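# Unplug port 17 lead and hang its cord in ring

## Task

On the patch panel beneath the switch whose ports carry red covers, with ports counted 1 to 24 starting from the left, remove the lead plugged into port 17 and hang its cord in the nearest cable-manager ring to the left of that port; the plug itself may dangle. No other plug may be pulled out, and even a slight outward shift of another plug can fail the job. At the end every other plug must still be seated and latched with its latch lever pointing up, every lead must still pass through the manager rings it ran through, and no lead may be sharply kinked or wrapped around another.

## Robot and tools

Robot: two six-joint arms, left_arm and right_arm, each ending in a parallel two-finger gripper with a wrist camera. left_arm is the robot's own left and sits on the +y side; this is unrelated to which side of an image something appears on. Root links: left_arm at (+0.030, +0.276, +1.252) m, quat_wxyz (+0.585, +0.135, +0.180, +0.779); right_arm at (+0.030, -0.276, +1.252) m, quat_wxyz (+0.585, -0.135, +0.180, -0.779).

Scene frame: origin on the floor under the centre of the robot's foot, +z up, +x in the direction the robot faces, +y toward the left arm. Positions are metres. Only the floor height is known for sure; furniture may be rotated relative to the robot, and printed gripper positions can be off, more so when an arm is stretched far. Gripper frame: fingers point along its +z, close along its y. end_effector_position is the point midway between the pads, roughly 1 cm short of the fingertips.

Command rows. Every motion is written as a row of 14 numbers covering both arms, even when one arm stays still: left_arm waist, shoulder, elbow, wrist pitch, wrist yaw, wrist roll, opening, then the same seven for right_arm. The six joint values are absolute target angles in radians (same numbers as the Joint positions line), not offsets. Nominal ranges per arm: waist -2.880..2.880, shoulder 0.000..3.142, elbow 0.000..3.019, wrist pitch -1.693..1.571, wrist yaw -1.571..1.571, wrist roll -2.094..2.094. True ends may differ by up to 0.085 rad; targets beyond that margin (and beyond the current angle) are rejected, and targets past the real end are clipped, sometimes reported as "joint sent to its limit". Opening is an absolute value from -1 (closed) to +1 (fully open, pads 0.094 m apart). Sending 0 is a real command, so to keep a gripper unchanged repeat its current command. To keep a resting joint still, resend its "Joint targets" value.

Tools.
execute_actions(actions, cameras): actions is a list of actions; each action is a table of 1 to 15 rows, one row per 1/30 s step, with the last row held for the remaining steps of the 15. An empty list just reports state and images. cameras lists which images to return (omit, null or ["all"] for all four; [] for none): cam_head_left, cam_head_right, cam_left_wrist, cam_right_wrist, each 672x504.
move(target, speed, blend, opening_speed, blocking, cameras): target is one 14-number row or a list of up to 15 such rows differing only in joint angles. All joints are interpolated together, so grippers trace curves, and no obstacle avoidance is done. speed (rad/s, 0.01 to 2, default 0.5) caps the fastest joint, one value or one per target. blend (rad) rounds corners through intermediate targets. opening_speed (0.2 or more, per second on the opening scale) ramps the fingers instead of jumping. blocking=false returns early while motion continues; execute_actions is then refused until wait or stop. A new move replaces a running one. The result adds a "move:" line: done, off_target (settled with a joint over 0.035 rad from target), moving, held or fault, plus the worst joint error per arm and limits=held if steps were withheld. Done does not mean no contact.
wait(seconds 0 to 10, cameras): lets time pass holding the last command; a running move continues.
stop(): brakes a running move; needs braking room.
zoom_image(camera, region [x0,y0,x1,y1] in pixels, max 504x504): closer look at the latest image of that camera.
read_manual(section "licences"): licence texts only.
finished_scene(scene): ends the scene (here 1) irreversibly and reports success.

Result lines: Joint positions and Joint velocities give per arm six joints (rad, rad/s) plus pad gap (m, m/s). Joint targets shows what the joints are currently driven toward. Tool commands shows gripper commands. grip_measured is the finger opening on the command scale; empty it reads slightly wide, and on a gripped part it reads a bit narrower than the part. Joint torques follow joint order, include arm weight, are noisy and offset; joints 3 and 4 wrap at ±28 N m. "joint command not followed" means the clearance check altered targets; it does not keep the two grippers apart.

Motion limits: each step a joint target may lead its measured angle by at most 0.264 (waist), 0.32 (shoulder), 0.276 (elbow), 0.33 (wrist pitch), 0.701 (wrist yaw), 1.97 (wrist roll) rad, and targets that would shift the gripper more than 110 mm are scaled back, so far goals take several actions. Tiny turns may not start. Drives have backlash, wrists are weak.

Gripping: commanding a bit below first-touch reading grips lightly; about 0.11 below it reaches full force (roughly 50 to 62 N per pad). For a thin cable plug, grip firmly enough to hold but release by commanding well above grip_measured.

Avoid: pulling or tugging on neighbouring plugs or leads, fast moves into contact, targets set deep past contact (these press hard), collisions between the two arms, knocking anything off the work area or onto the floor, and dropping held parts. Keep arms from holding stretched or pushing against unreachable poses for long: motors heat, a MOTOR HOT line warns at 85 °C, and at 100 °C the arm goes limp for 30 s or more.

Each tool is called as name(argument=value, ...) on one line, values as JSON.

## Session

execute_actions(actions=[])

Scene clock: 0.00 s.
left_arm: end_effector_position=(+0.5416, +0.1008, +0.9054) grip_measured=+1.000 end_effector_quat_wxyz=(+0.298, -0.302, +0.899, +0.111) | right_arm: end_effector_position=(+0.4690, -0.1482, +1.1823) grip_measured=+1.000 end_effector_quat_wxyz=(+0.020, +0.876, -0.452, -0.166)
Joint positions: left_arm=[-2.286 2.309 1.157 0.381 -0.823 -0.781 0.094] | right_arm=[2.166 1.534 1.1 -1.024 0.047 -1.885 0.094]
Joint velocities: left_arm=[-0.005 0.005 0.002 0.007 -0.037 -0.037 0] | right_arm=[-0.005 0.015 -0.002 -0.017 -0.022 0.022 0]
Joint torques (N m): no reading
Heat: left arm: hottest shoulder 33 °C; right arm: hottest shoulder 33 °C.
Joint targets: left_arm=[-2.288 2.302 1.161 0.385 -0.824 -0.781] | right_arm=[2.166 1.535 1.116 -1.025 0.047 -1.884]
Tool commands: left_gripper/opening=+1.0 right_gripper/opening=+1.0

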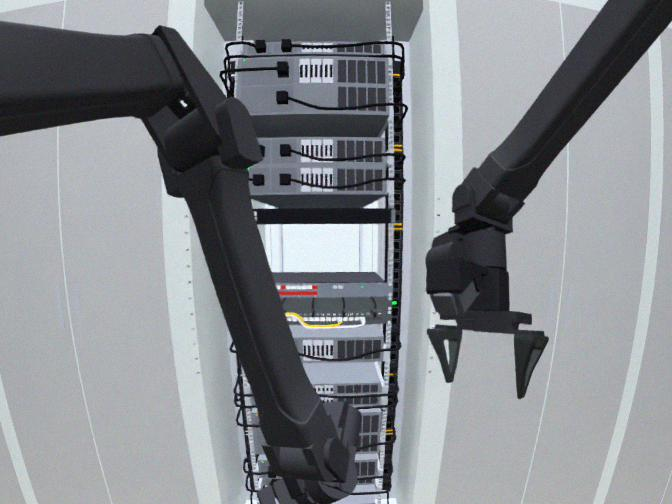

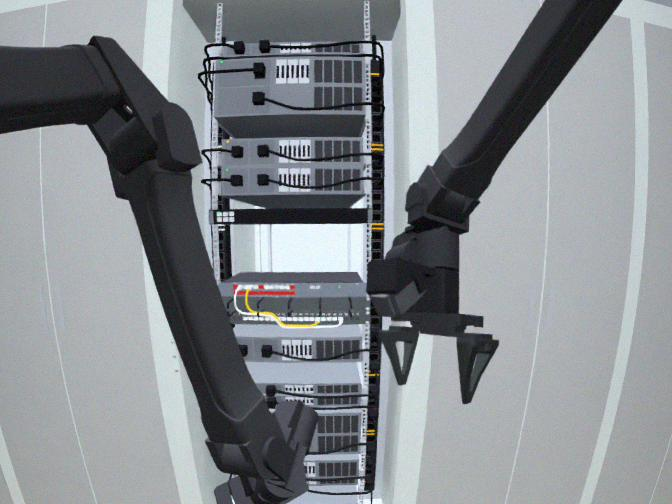

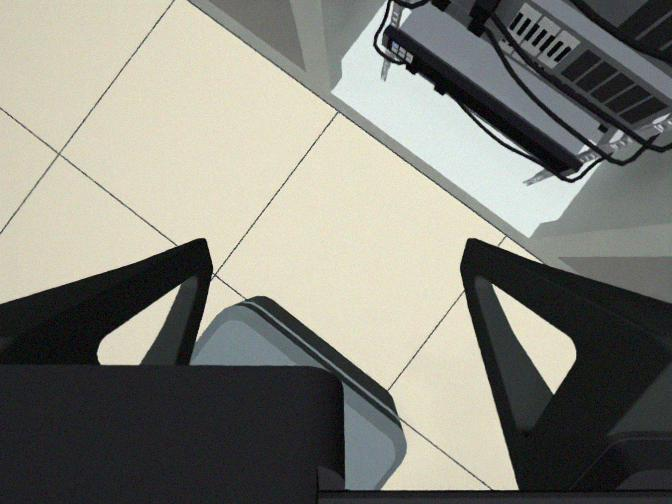

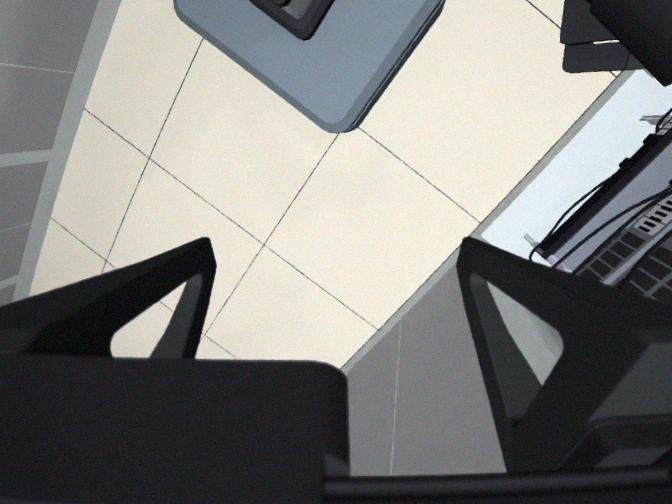

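zoom_image(camera="cam_head_right", region=[200, 260, 380, 395])

zoom_image(camera="cam_head_right", region=[225, 275, 305, 335])

zoom_image(camera="cam_head_right", region=[285, 275, 375, 342])

zoom_image(camera="cam_head_left", region=[265, 275, 395, 372])

Scaled by 2.800 from the camera's 672x504 image, which has a finer 960x720 frame.

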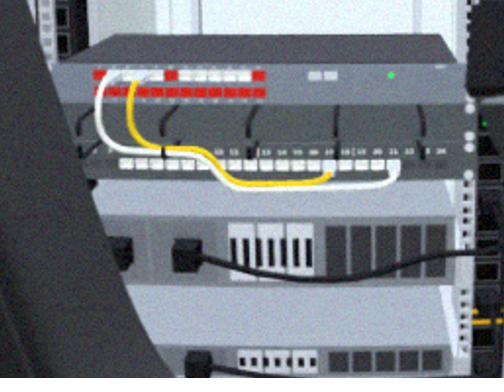

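Scaled by 6.300 from the camera's 672x504 image, which has a finer 960x720 frame.

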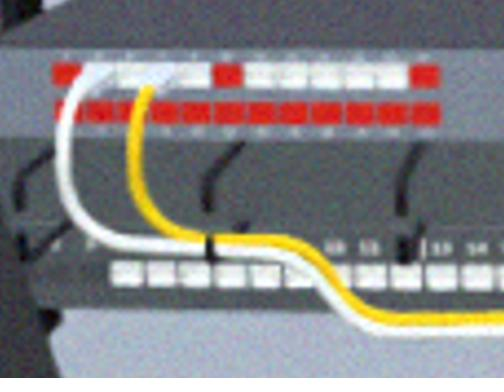

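Scaled by 5.600 from the camera's 672x504 image, which has a finer 960x720 frame.

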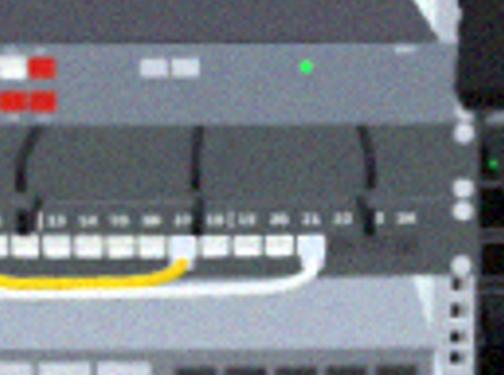

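Scaled by 3.877 from the camera's 672x504 image, which has a finer 960x720 frame.

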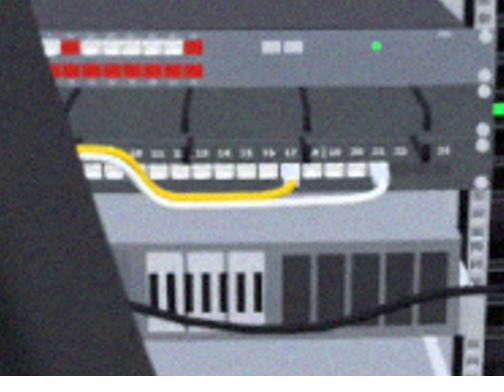

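move(target=[-2.288,2.302,1.161,0.385,-0.824,-0.781,1,1.93,2.03,0.5,1.5,0.104,1.5,1], speed=0.9)

Scene clock: 142.13 s.
left_arm: end_effector_position=(+0.5416, +0.1008, +0.9054) grip_measured=+1.000 end_effector_quat_wxyz=(+0.298, -0.302, +0.899, +0.111) | right_arm: end_effector_position=(+0.5281, -0.2393, +1.0882) grip_measured=+1.000 end_effector_quat_wxyz=(+0.361, +0.607, +0.593, +0.386)
Joint positions: left_arm=[-2.286 2.309 1.157 0.381 -0.823 -0.781 0.094] | right_arm=[1.945 2.011 0.525 1.465 0.102 1.486 0.094]
Joint velocities: left_arm=[-0.005 -0.005 0.002 0.012 -0.007 -0.051 0] | right_arm=[-0.005 -0.005 0.007 -0.012 -0.095 0.051 0]
Joint torques (N m): left_arm=[-5.42 -17.61 1.78 1.16 -0.33 -0.17] | right_arm=[-0.09 -9.64 -2.5 3.34 0.05 0.06]
Heat: left arm: hottest shoulder 36 °C; right arm: hottest shoulder 35 °C.
Joint targets: left_arm=[-2.288 2.302 1.161 0.385 -0.824 -0.781] | right_arm=[1.930 2.030 0.511 1.488 0.105 1.501]
move: done

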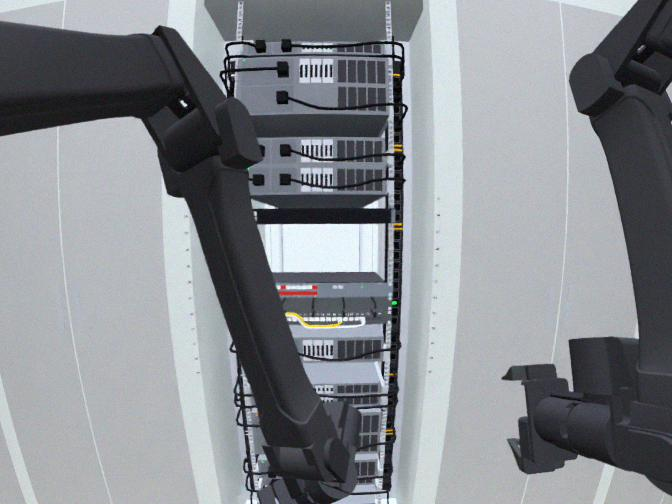

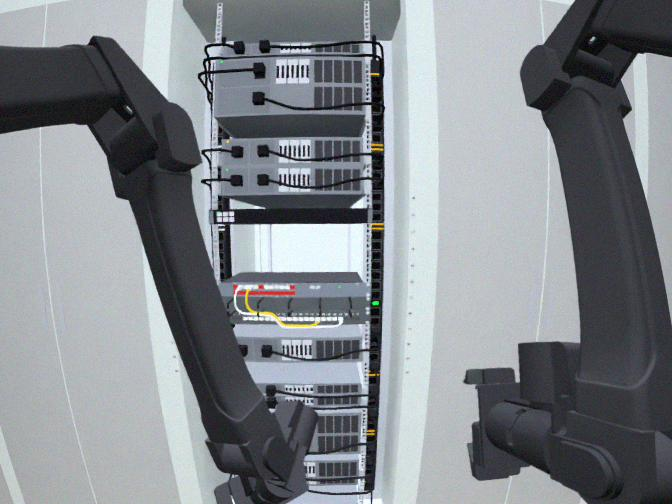

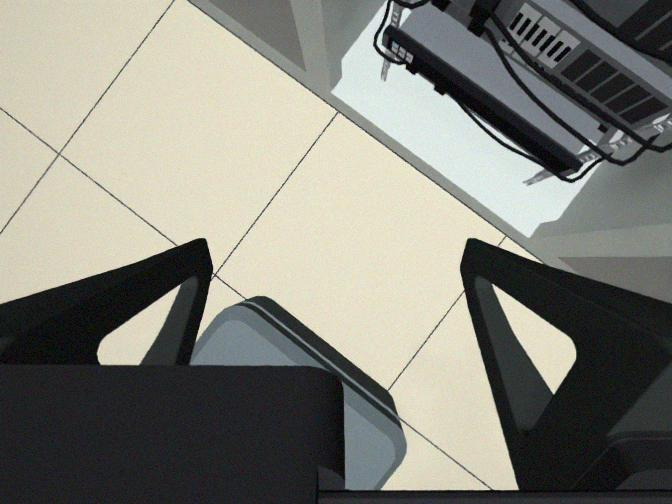

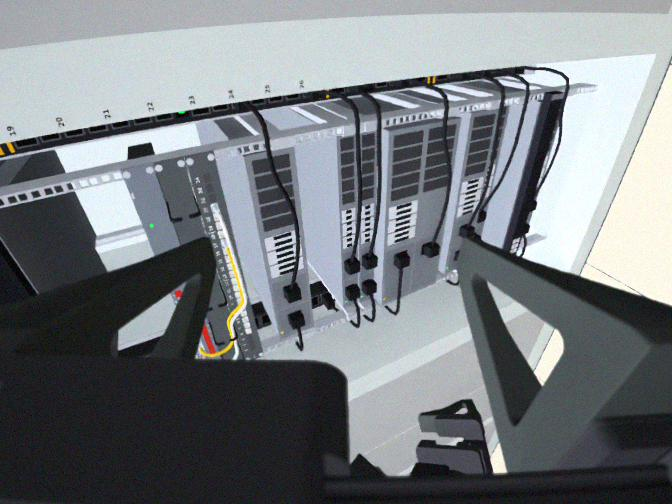

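zoom_image(camera="cam_right_wrist", region=[130, 140, 270, 260])

zoom_image(camera="cam_right_wrist", region=[150, 210, 290, 370])

Scaled by 3.600 from the camera's 672x504 image, which has a finer 960x720 frame.

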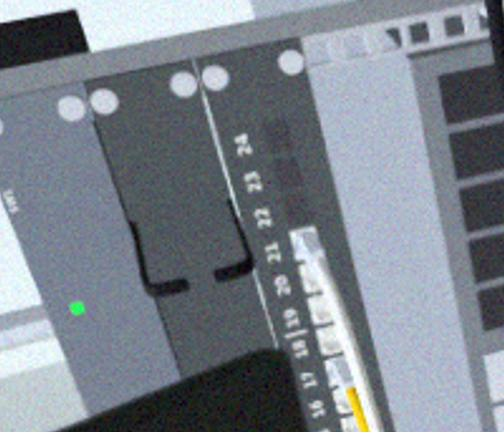

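Scaled by 3.150 from the camera's 672x504 image, which has a finer 960x720 frame.

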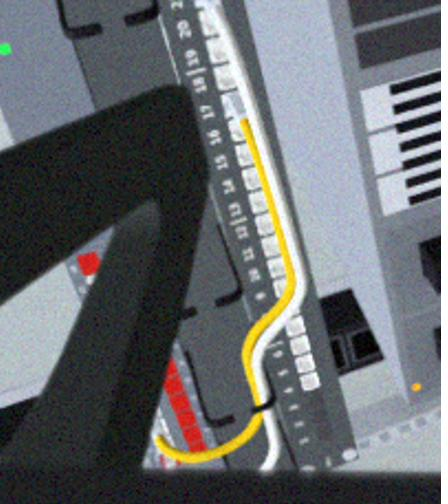

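move(target=[-1.9,2.0,0.6,1.45,-0.1,-1.4,1,2.31,2.241,1.229,1.484,0.385,-0.324,1], speed=0.8)

zoom_image(camera="cam_right_wrist", region=[150, 100, 520, 300])

zoom_image(camera="cam_head_left", region=[220, 265, 400, 350])

Scene clock: 218.77 s.
left_arm: end_effector_position=(+0.5655, +0.2531, +1.0819) grip_measured=+1.000 end_effector_quat_wxyz=(+0.401, -0.582, +0.605, -0.367) | right_arm: end_effector_position=(+0.7158, -0.0299, +1.1483) grip_measured=+1.000 end_effector_quat_wxyz=(+0.698, -0.001, +0.716, +0.001)
Joint positions: left_arm=[-1.916 2.022 0.621 1.421 -0.11 -1.393 0.094] | right_arm=[2.299 2.216 1.194 1.465 0.381 -0.309 0.094]
Joint velocities: left_arm=[-0.005 0.015 -0.012 -0.012 0.066 -0.022 0] | right_arm=[0.005 0.005 -0.002 0.007 -0.066 0.007 0]
Joint torques (N m): left_arm=[-0.91 -15.5 -1.32 2.82 0.14 -0.24] | right_arm=[4.78 -15.5 4.34 3.04 -0.07 -0.18]
Heat: left arm: hottest shoulder 37 °C; right arm: hottest shoulder 34 °C.
Joint targets: left_arm=[-1.900 2.000 0.611 1.450 -0.108 -1.408] | right_arm=[2.310 2.241 1.218 1.484 0.385 -0.324]
move: done

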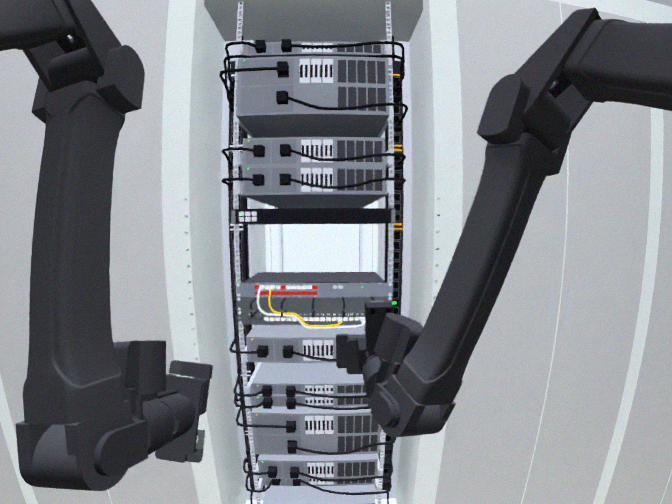

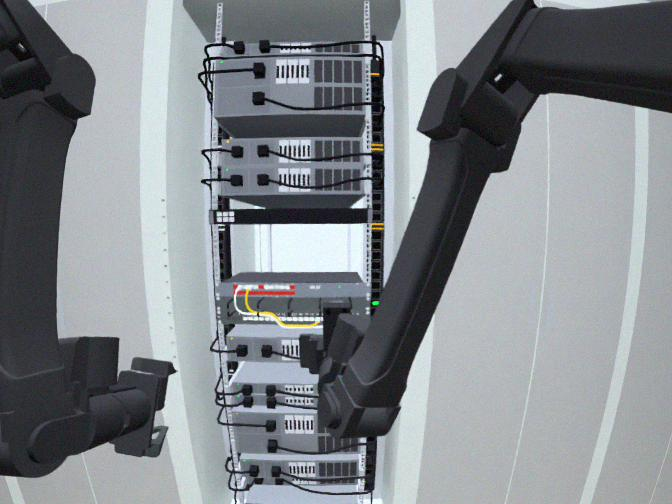

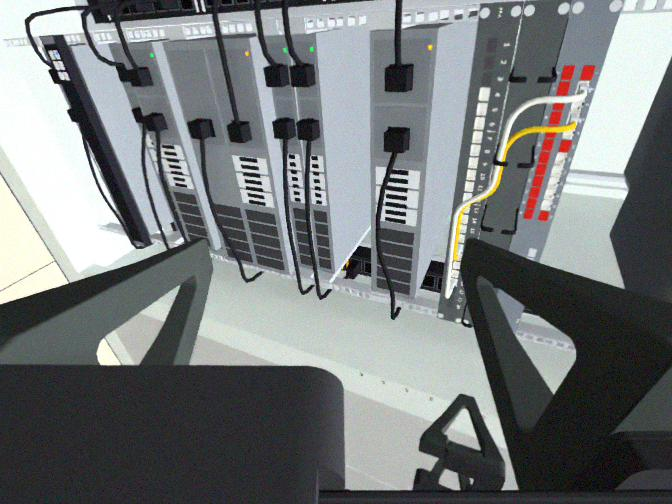

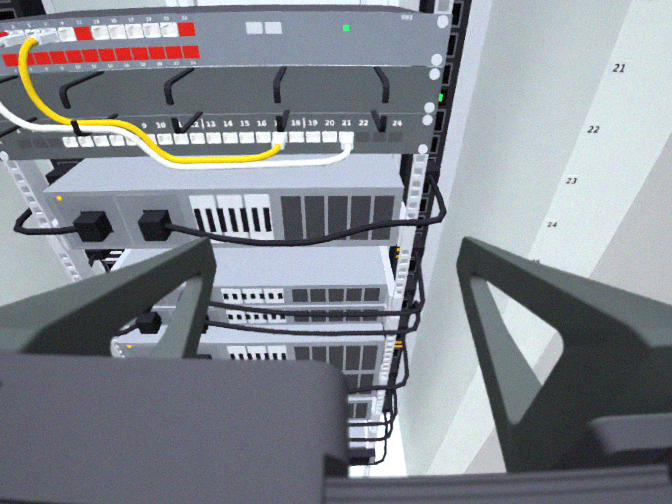

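Scaled by 1.362 from the camera's 672x504 image, which has a finer 960x720 frame.

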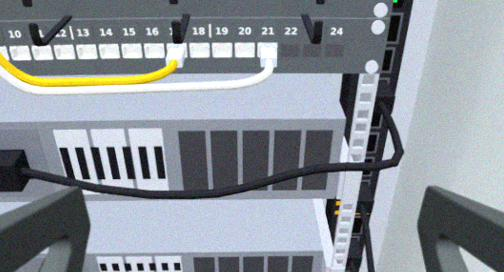

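Scaled by 2.800 from the camera's 672x504 image, which has a finer 960x720 frame.

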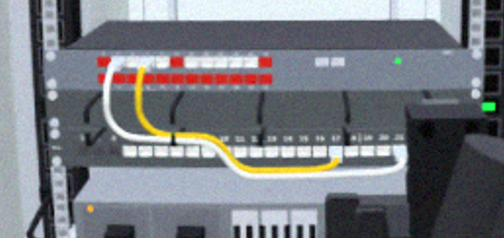

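zoom_image(camera="cam_right_wrist", region=[240, 60, 370, 180])

zoom_image(camera="cam_right_wrist", region=[50, 60, 260, 180])

Scaled by 3.877 from the camera's 672x504 image, which has a finer 960x720 frame.

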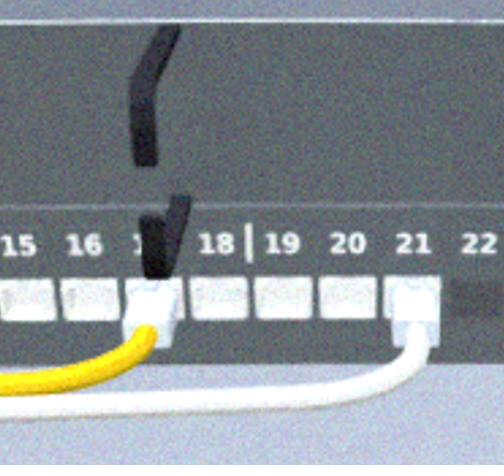

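Scaled by 2.400 from the camera's 672x504 image, which has a finer 960x720 frame.

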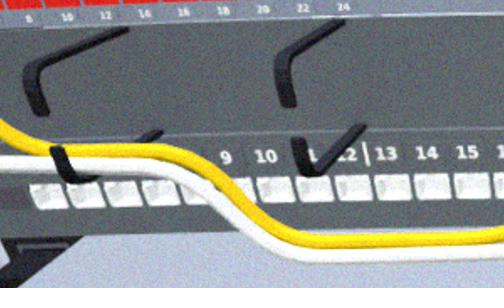

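move(target=[-1.9,2.0,0.611,1.45,-0.1,-1.4,1,2.2676,2.4712,1.7444,1.191,0.3468,1.267,1], speed=0.6)

zoom_image(camera="cam_right_wrist", region=[170, 40, 500, 260])

Scene clock: 286.70 s.
left_arm: end_effector_position=(+0.5656, +0.2518, +1.0820) grip_measured=+1.000 end_effector_quat_wxyz=(+0.399, -0.580, +0.606, -0.370) | right_arm: end_effector_position=(+0.8302, +0.0255, +1.1069) grip_measured=+1.000 end_effector_quat_wxyz=(+0.498, +0.494, +0.505, +0.503)
Joint positions: left_arm=[-1.916 2.022 0.621 1.421 -0.103 -1.395 0.094] | right_arm=[2.287 2.443 1.705 1.205 0.349 1.251 0.094]
Joint velocities: left_arm=[-0.005 -0.015 0.002 0.007 0.007 0.022 0] | right_arm=[-0.015 -0.005 0.012 -0.002 -0.022 -0.007 0]
Joint torques (N m): left_arm=[-0.67 -15.5 -1.35 2.95 0.16 -0.16] | right_arm=[4.37 -18.26 7.58 1.46 -0.35 0.08]
Heat: left arm: hottest shoulder 40 °C; right arm: hottest shoulder 37 °C.
Joint targets: left_arm=[-1.900 2.000 0.611 1.450 -0.100 -1.401] | right_arm=[2.268 2.472 1.743 1.191 0.346 1.267]
move: off_target (right_arm); right_arm: the elbow is farthest, 0.040 rad from its target

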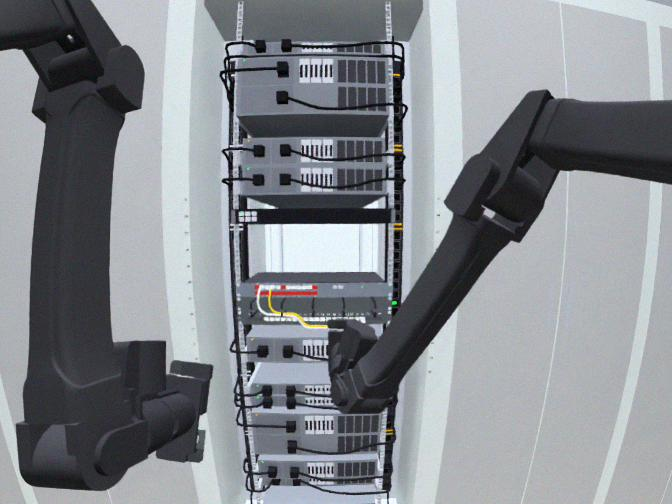

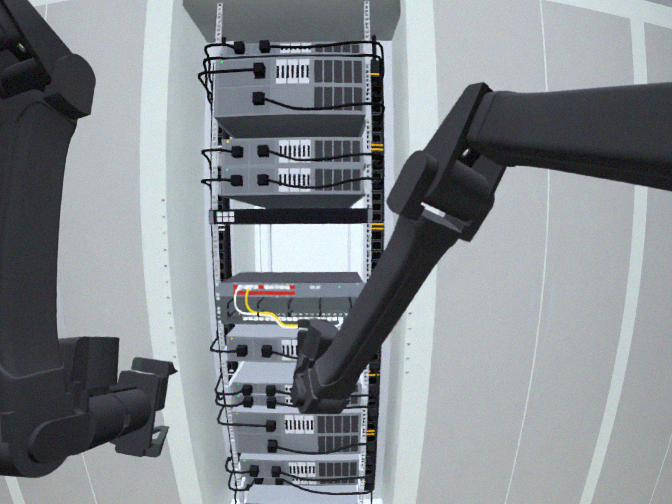

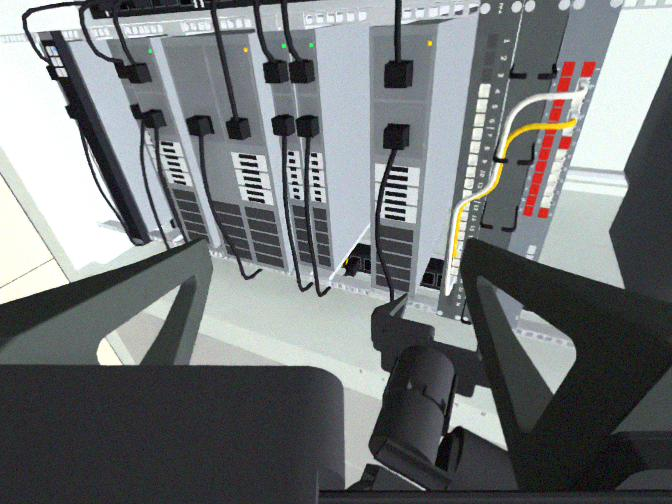

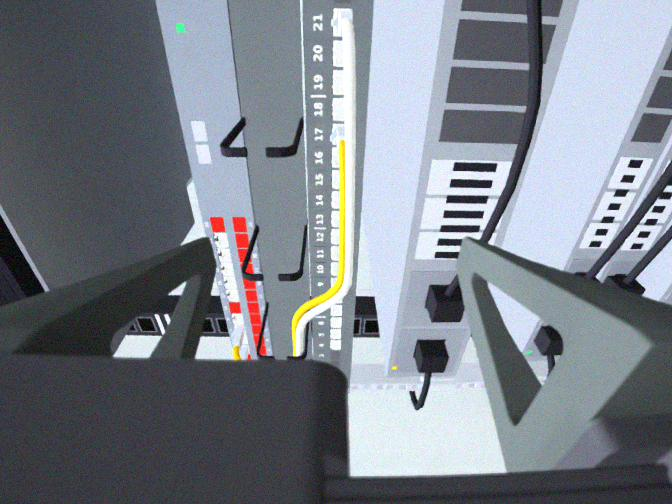

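Scaled by 1.527 from the camera's 672x504 image, which has a finer 960x720 frame.

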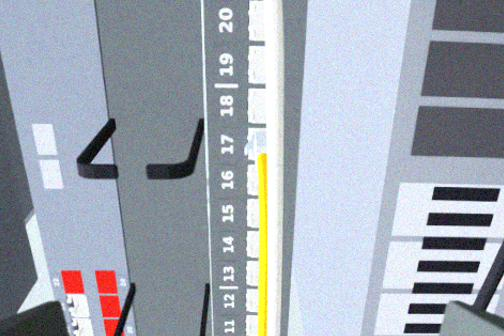

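zoom_image(camera="cam_right_wrist", region=[310, 100, 370, 170])

zoom_image(camera="cam_right_wrist", region=[310, 0, 370, 60])

Scaled by 7.200 from the camera's 672x504 image, which has a finer 960x720 frame.

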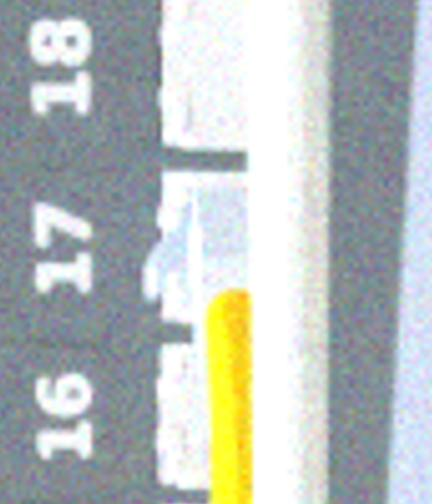

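Scaled by 8.400 from the camera's 672x504 image, which has a finer 960x720 frame.

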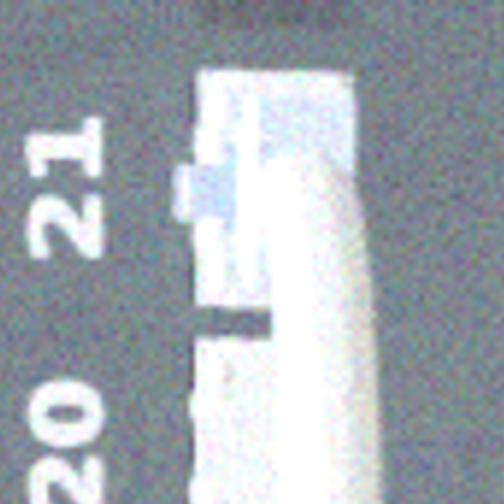

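move(target=[-1.9,2.0,0.611,1.45,-0.1,-1.4,1,2.07,2.66,2.02,1.32,-0.285,1.434,-0.44], speed=0.5)

zoom_image(camera="cam_right_wrist", region=[170, 60, 500, 307])

Scene clock: 529.57 s.
left_arm: end_effector_position=(+0.5656, +0.2515, +1.0821) grip_measured=+1.000 end_effector_quat_wxyz=(+0.398, -0.580, +0.606, -0.371) | right_arm: end_effector_position=(+0.8751, -0.0324, +1.0743) grip_measured=-0.438 end_effector_quat_wxyz=(+0.439, +0.325, +0.502, +0.670)
Joint positions: left_arm=[-1.916 2.022 0.621 1.421 -0.101 -1.395 0.094] | right_arm=[2.079 2.634 1.981 1.298 -0.281 1.418 0.026]
Joint velocities: left_arm=[-0.005 -0.015 -0.002 -0.012 -0.022 -0.022 0] | right_arm=[-0.005 0.005 -0.007 0.007 -0.11 0.037 -0.001]
Joint torques (N m): left_arm=[-0.62 -15.21 -1.39 2.89 0.14 -0.18] | right_arm=[2.9 -19.78 8.02 3.23 -0.25 0]
Heat: left arm: hottest shoulder 40 °C; right arm: hottest shoulder 38 °C.
Joint targets: left_arm=[-1.900 2.000 0.611 1.450 -0.099 -1.400] | right_arm=[2.070 2.660 2.021 1.321 -0.284 1.434]
move: off_target (right_arm); right_arm: the elbow is farthest, 0.039 rad from its target

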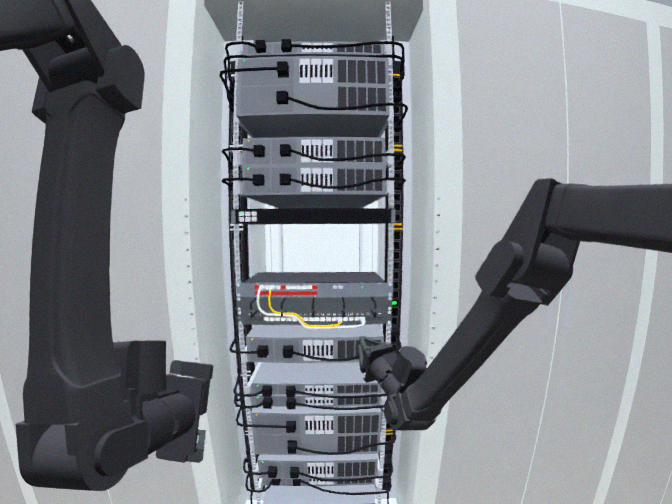

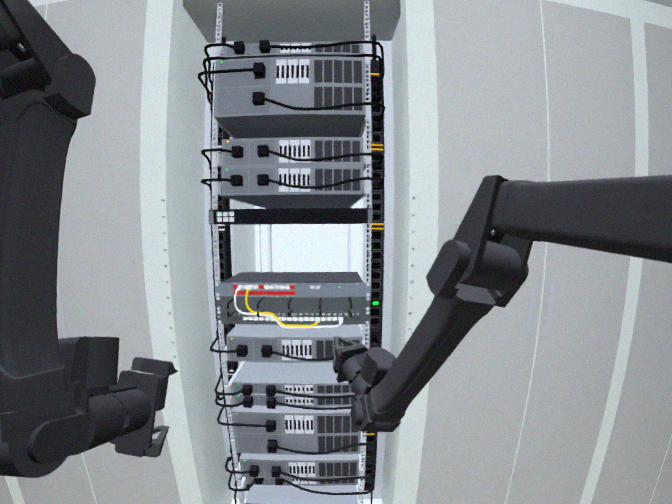

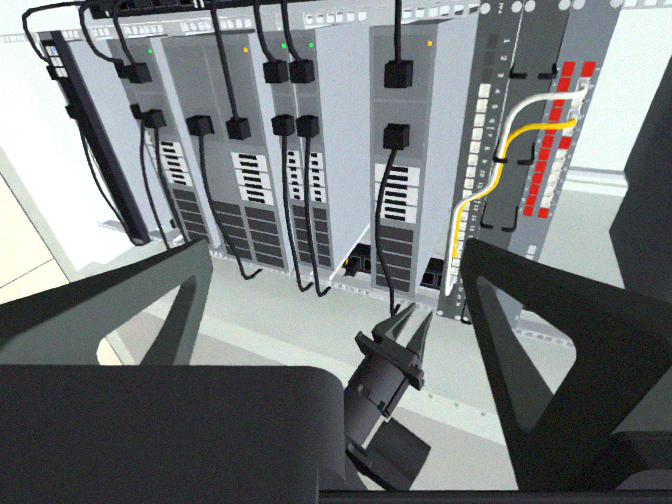

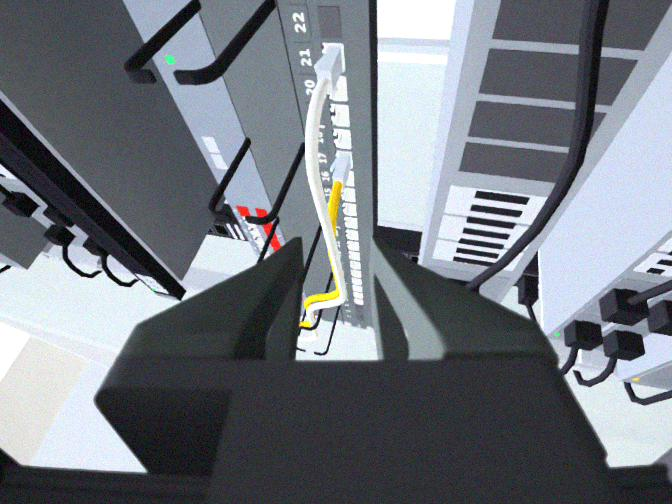

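Scaled by 1.527 from the camera's 672x504 image, which has a finer 960x720 frame.

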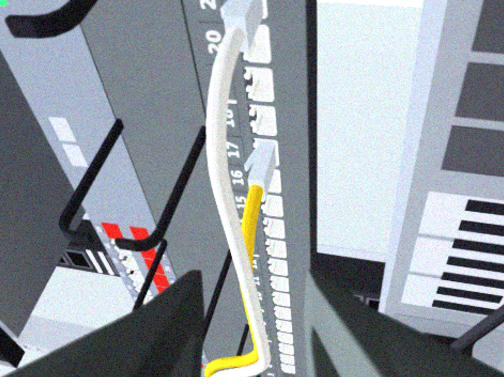

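move(target=[-1.9,2.0,0.611,1.45,-0.1,-1.4,1,2.092,2.746,2.273,1.175,-0.290,1.439,-0.44], speed=0.2)

zoom_image(camera="cam_right_wrist", region=[220, 90, 460, 270])

Scene clock: 591.37 s.
left_arm: end_effector_position=(+0.5656, +0.2515, +1.0821) grip_measured=+1.000 end_effector_quat_wxyz=(+0.398, -0.580, +0.606, -0.371) | right_arm: end_effector_position=(+0.9189, -0.0268, +1.0901) grip_measured=-0.438 end_effector_quat_wxyz=(+0.451, +0.312, +0.486, +0.681)
Joint positions: left_arm=[-1.916 2.022 0.621 1.421 -0.101 -1.395 0.094] | right_arm=[2.079 2.715 2.225 1.189 -0.287 1.424 0.026]
Joint velocities: left_arm=[0.015 0.005 -0.002 0.002 0.007 -0.007 0] | right_arm=[-0.005 0.005 -0.012 -0.007 -0.051 -0.022 0]
Joint torques (N m): left_arm=[-0.79 -15.56 -1.46 2.91 0.07 -0.14] | right_arm=[5.83 -19.96 9.61 1.39 -0.22 0.09]
Heat: left arm: hottest shoulder 40 °C; right arm: hottest elbow 39 °C.
Joint targets: left_arm=[-1.900 2.000 0.611 1.450 -0.100 -1.400] | right_arm=[2.092 2.746 2.272 1.175 -0.290 1.439]
move: off_target (right_arm); right_arm: the elbow is farthest, 0.048 rad from its target

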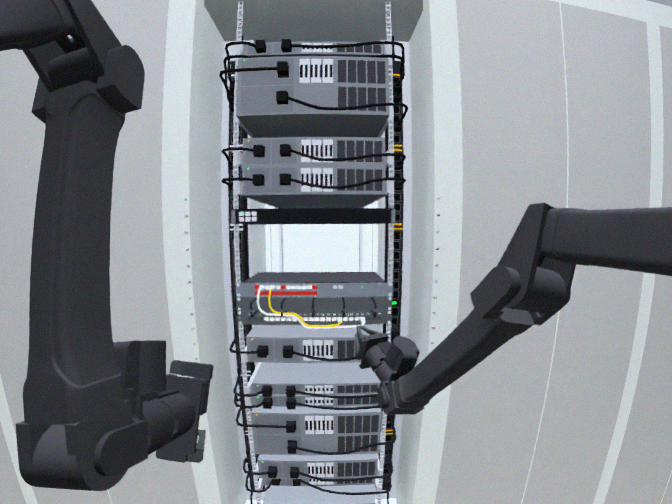

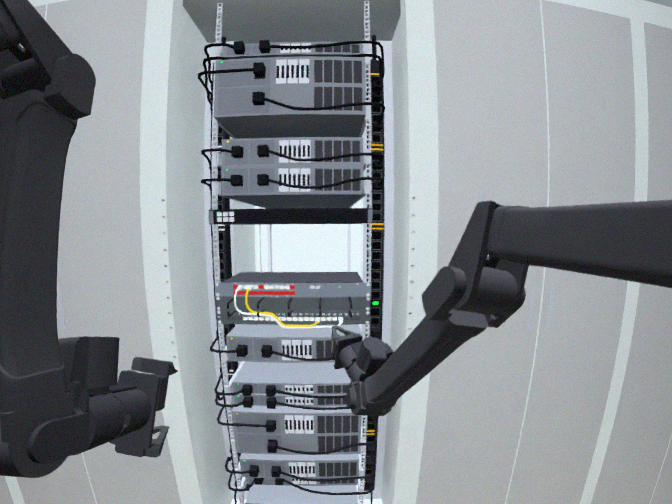

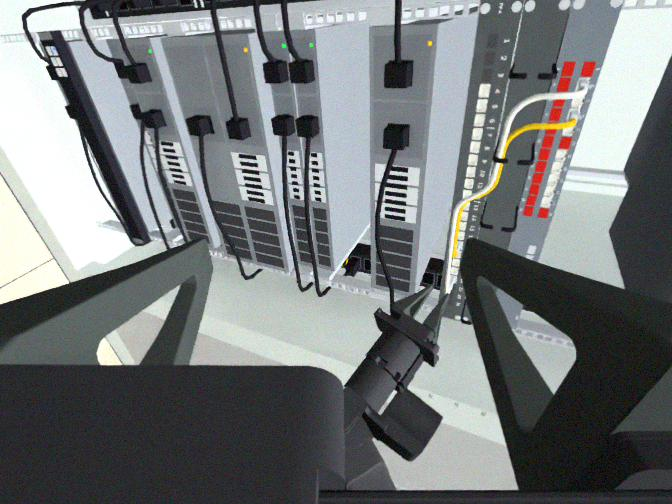

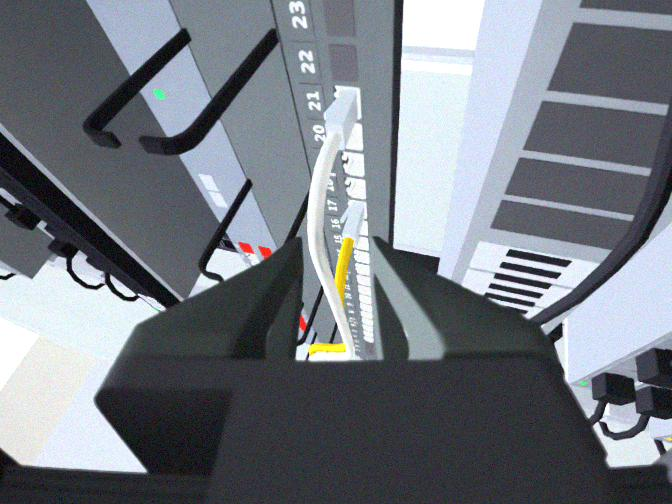

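Scaled by 2.100 from the camera's 672x504 image, which has a finer 960x720 frame.

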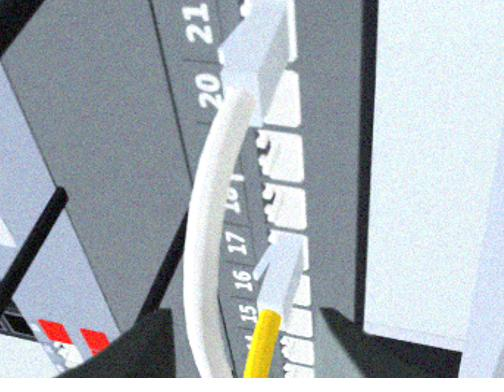

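move(target=[-1.9,2.0,0.611,1.45,-0.1,-1.4,1,2.118,2.746,2.273,1.175,-0.290,1.439,-0.44], speed=0.1, cameras=["cam_right_wrist"])

zoom_image(camera="cam_right_wrist", region=[220, 90, 460, 270])

Scene clock: 635.03 s.
left_arm: end_effector_position=(+0.5656, +0.2515, +1.0821) grip_measured=+1.000 end_effector_quat_wxyz=(+0.398, -0.580, +0.606, -0.371) | right_arm: end_effector_position=(+0.9122, -0.0014, +1.0949) grip_measured=-0.438 end_effector_quat_wxyz=(+0.440, +0.308, +0.486, +0.689)
Joint positions: left_arm=[-1.916 2.022 0.621 1.421 -0.101 -1.395 0.094] | right_arm=[2.108 2.716 2.225 1.188 -0.287 1.424 0.026]
Joint velocities: left_arm=[-0.005 0.005 0.017 -0.012 -0.022 -0.037 0] | right_arm=[-0.005 -0.005 0.002 0.007 0.022 0.037 -0.001]
Joint torques (N m): left_arm=[-0.67 -15.38 -1.28 2.88 0.09 -0.15] | right_arm=[6.24 -20.07 9.57 1.58 -0.17 0.06]
Heat: left arm: hottest shoulder 40 °C; right arm: hottest shoulder 40 °C.
Joint targets: left_arm=[-1.900 2.000 0.611 1.450 -0.100 -1.400] | right_arm=[2.119 2.746 2.273 1.174 -0.290 1.439]
move: off_target (right_arm); right_arm: the elbow is farthest, 0.048 rad from its target
Images, in order (width x height): cam_right_wrist 672x504.

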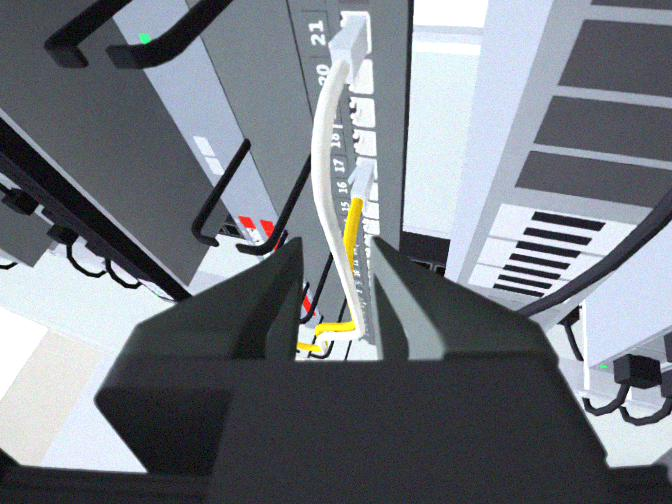

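Scaled by 2.100 from the camera's 672x504 image, which has a finer 960x720 frame.

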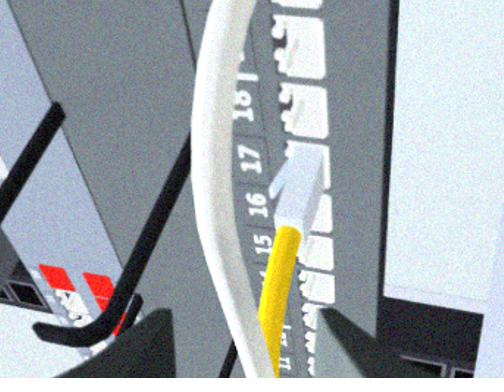

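move(target=[-1.9,2.0,0.611,1.45,-0.1,-1.4,1,2.117,2.795,2.41,1.068,-0.288,1.437,-0.44], speed=0.1, cameras=["cam_right_wrist"])

zoom_image(camera="cam_right_wrist", region=[260, 120, 440, 300])

Scene clock: 655.30 s.
left_arm: end_effector_position=(+0.5656, +0.2515, +1.0821) grip_measured=+1.000 end_effector_quat_wxyz=(+0.398, -0.580, +0.606, -0.371) | right_arm: end_effector_position=(+0.9350, +0.0020, +1.0948) grip_measured=-0.438 end_effector_quat_wxyz=(+0.436, +0.312, +0.491, +0.686)
Joint positions: left_arm=[-1.916 2.022 0.621 1.421 -0.101 -1.395 0.094] | right_arm=[2.106 2.764 2.36 1.083 -0.287 1.424 0.026]
Joint velocities: left_arm=[0.024 -0.024 0.002 -0.007 -0.081 -0.007 0] | right_arm=[0.005 0.005 -0.002 -0.002 -0.051 0.066 -0.001]
Joint torques (N m): left_arm=[-0.44 -15.21 -1.5 2.92 0.1 -0.19] | right_arm=[6.36 -19.96 10.5 1.62 -0.16 0.02]
Heat: left arm: hottest shoulder 40 °C; right arm: hottest shoulder 40 °C.
Joint targets: left_arm=[-1.900 2.000 0.611 1.450 -0.100 -1.400] | right_arm=[2.115 2.796 2.410 1.068 -0.288 1.437]
move: off_target (right_arm); right_arm: the elbow is farthest, 0.050 rad from its target
Images, in order (width x height): cam_right_wrist 672x504.

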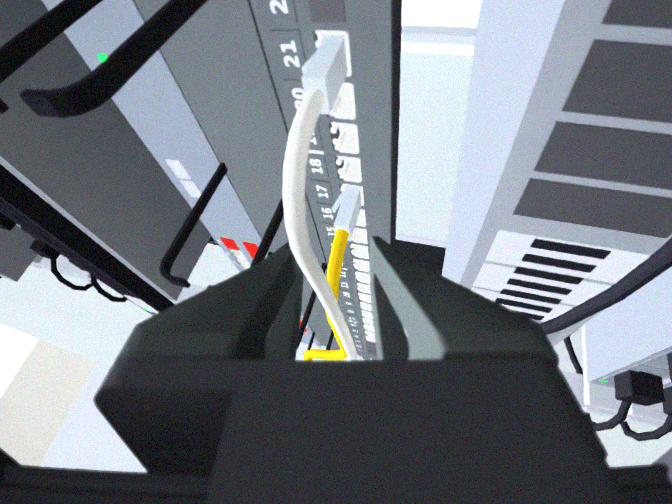

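Scaled by 2.800 from the camera's 672x504 image, which has a finer 960x720 frame.

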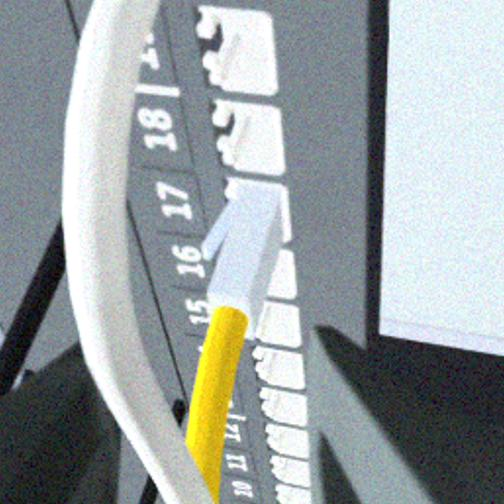

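move(target=[-1.9,2.0,0.611,1.45,-0.1,-1.4,1,2.118,2.836,2.515,0.999,-0.288,1.437,-0.44], speed=0.1, cameras=["cam_right_wrist"])

zoom_image(camera="cam_right_wrist", region=[260, 120, 440, 300])

Scene clock: 692.90 s.
left_arm: end_effector_position=(+0.5656, +0.2515, +1.0821) grip_measured=+1.000 end_effector_quat_wxyz=(+0.398, -0.580, +0.606, -0.371) | right_arm: end_effector_position=(+0.9493, +0.0042, +1.0981) grip_measured=-0.438 end_effector_quat_wxyz=(+0.436, +0.312, +0.492, +0.686)
Joint positions: left_arm=[-1.916 2.022 0.621 1.421 -0.101 -1.395 0.094] | right_arm=[2.106 2.802 2.464 1.016 -0.287 1.424 0.026]
Joint velocities: left_arm=[0.005 -0.005 -0.002 -0.007 -0.007 -0.007 0] | right_arm=[-0.005 -0.005 -0.012 0.017 -0.022 0.007 0]
Joint torques (N m): left_arm=[-0.5 -15.5 -1.44 2.85 0.11 -0.18] | right_arm=[5.6 -20.78 11.03 1.28 -0.18 0.02]
Heat: left arm: hottest shoulder 41 °C; right arm: hottest elbow 42 °C.
Joint targets: left_arm=[-1.900 2.000 0.611 1.450 -0.100 -1.400] | right_arm=[2.118 2.836 2.516 0.999 -0.288 1.437]
move: off_target (right_arm); right_arm: the elbow is farthest, 0.051 rad from its target
Images, in order (width x height): cam_right_wrist 672x504.

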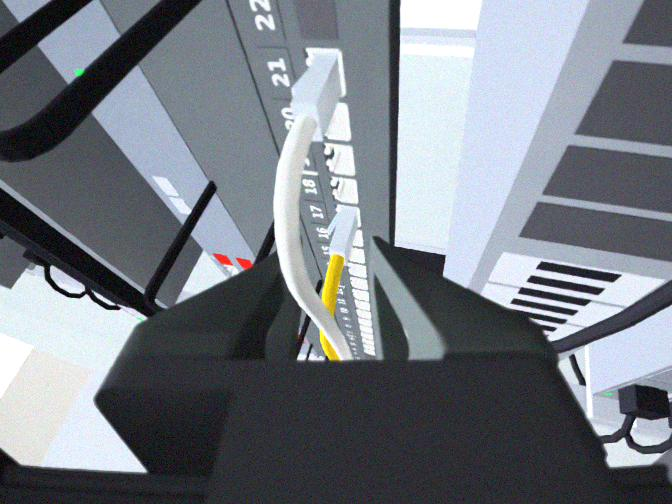

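Scaled by 2.800 from the camera's 672x504 image, which has a finer 960x720 frame.

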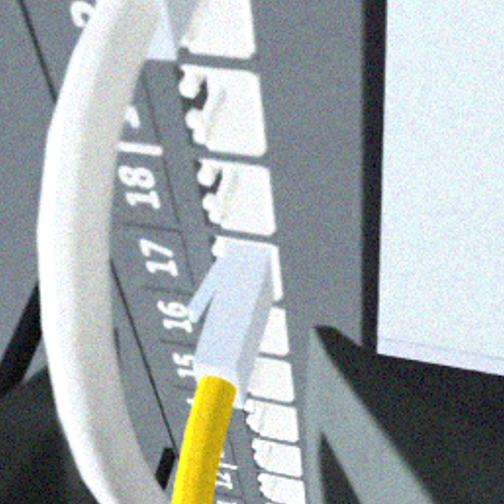

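move(target=[-1.9,2.0,0.611,1.45,-0.1,-1.4,1,2.120,2.881,2.63,0.930,-0.288,1.437,-0.44], speed=0.1, cameras=["cam_right_wrist"])

zoom_image(camera="cam_right_wrist", region=[260, 150, 440, 330])

Scene clock: 729.77 s.
left_arm: end_effector_position=(+0.5656, +0.2515, +1.0821) grip_measured=+1.000 end_effector_quat_wxyz=(+0.398, -0.580, +0.606, -0.371) | right_arm: end_effector_position=(+0.9620, +0.0059, +1.1024) grip_measured=-0.438 end_effector_quat_wxyz=(+0.436, +0.312, +0.491, +0.686)
Joint positions: left_arm=[-1.916 2.022 0.621 1.421 -0.101 -1.395 0.094] | right_arm=[2.106 2.845 2.576 0.948 -0.287 1.424 0.026]
Joint velocities: left_arm=[0.005 0.005 -0.022 0.002 0.051 0.007 0] | right_arm=[0.005 0.015 -0.017 -0.007 0.007 -0.007 0]
Joint torques (N m): left_arm=[-0.85 -15.62 -1.48 2.88 0.11 -0.17] | right_arm=[6.71 -20.42 11.34 1.37 -0.17 0.01]
Heat: left arm: hottest shoulder 41 °C; right arm: hottest elbow 45 °C.
Joint targets: left_arm=[-1.900 2.000 0.611 1.450 -0.100 -1.400] | right_arm=[2.120 2.881 2.629 0.931 -0.288 1.437]
move: off_target (right_arm); right_arm: the elbow is farthest, 0.054 rad from its target
Images, in order (width x height): cam_right_wrist 672x504.

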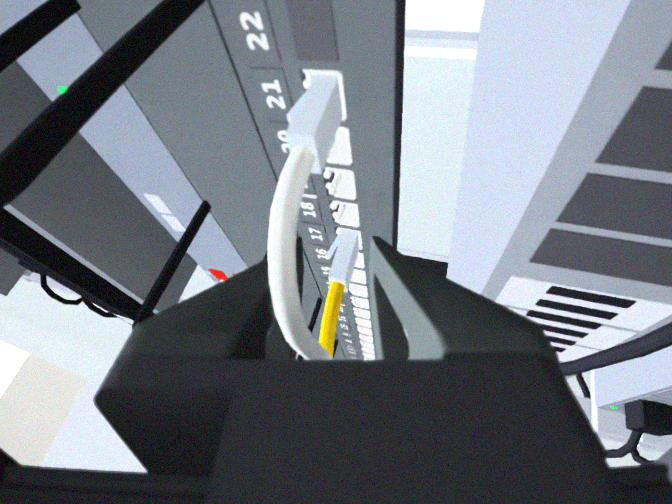

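Scaled by 2.800 from the camera's 672x504 image, which has a finer 960x720 frame.

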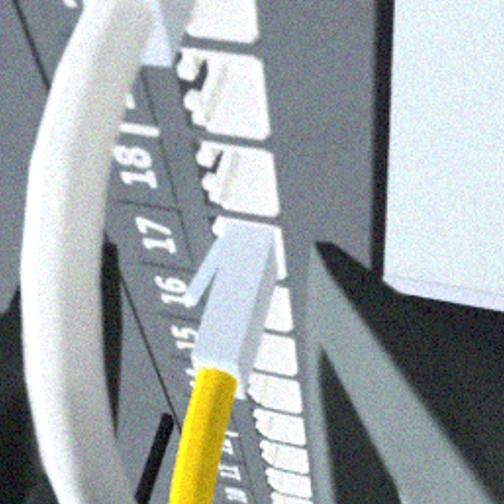

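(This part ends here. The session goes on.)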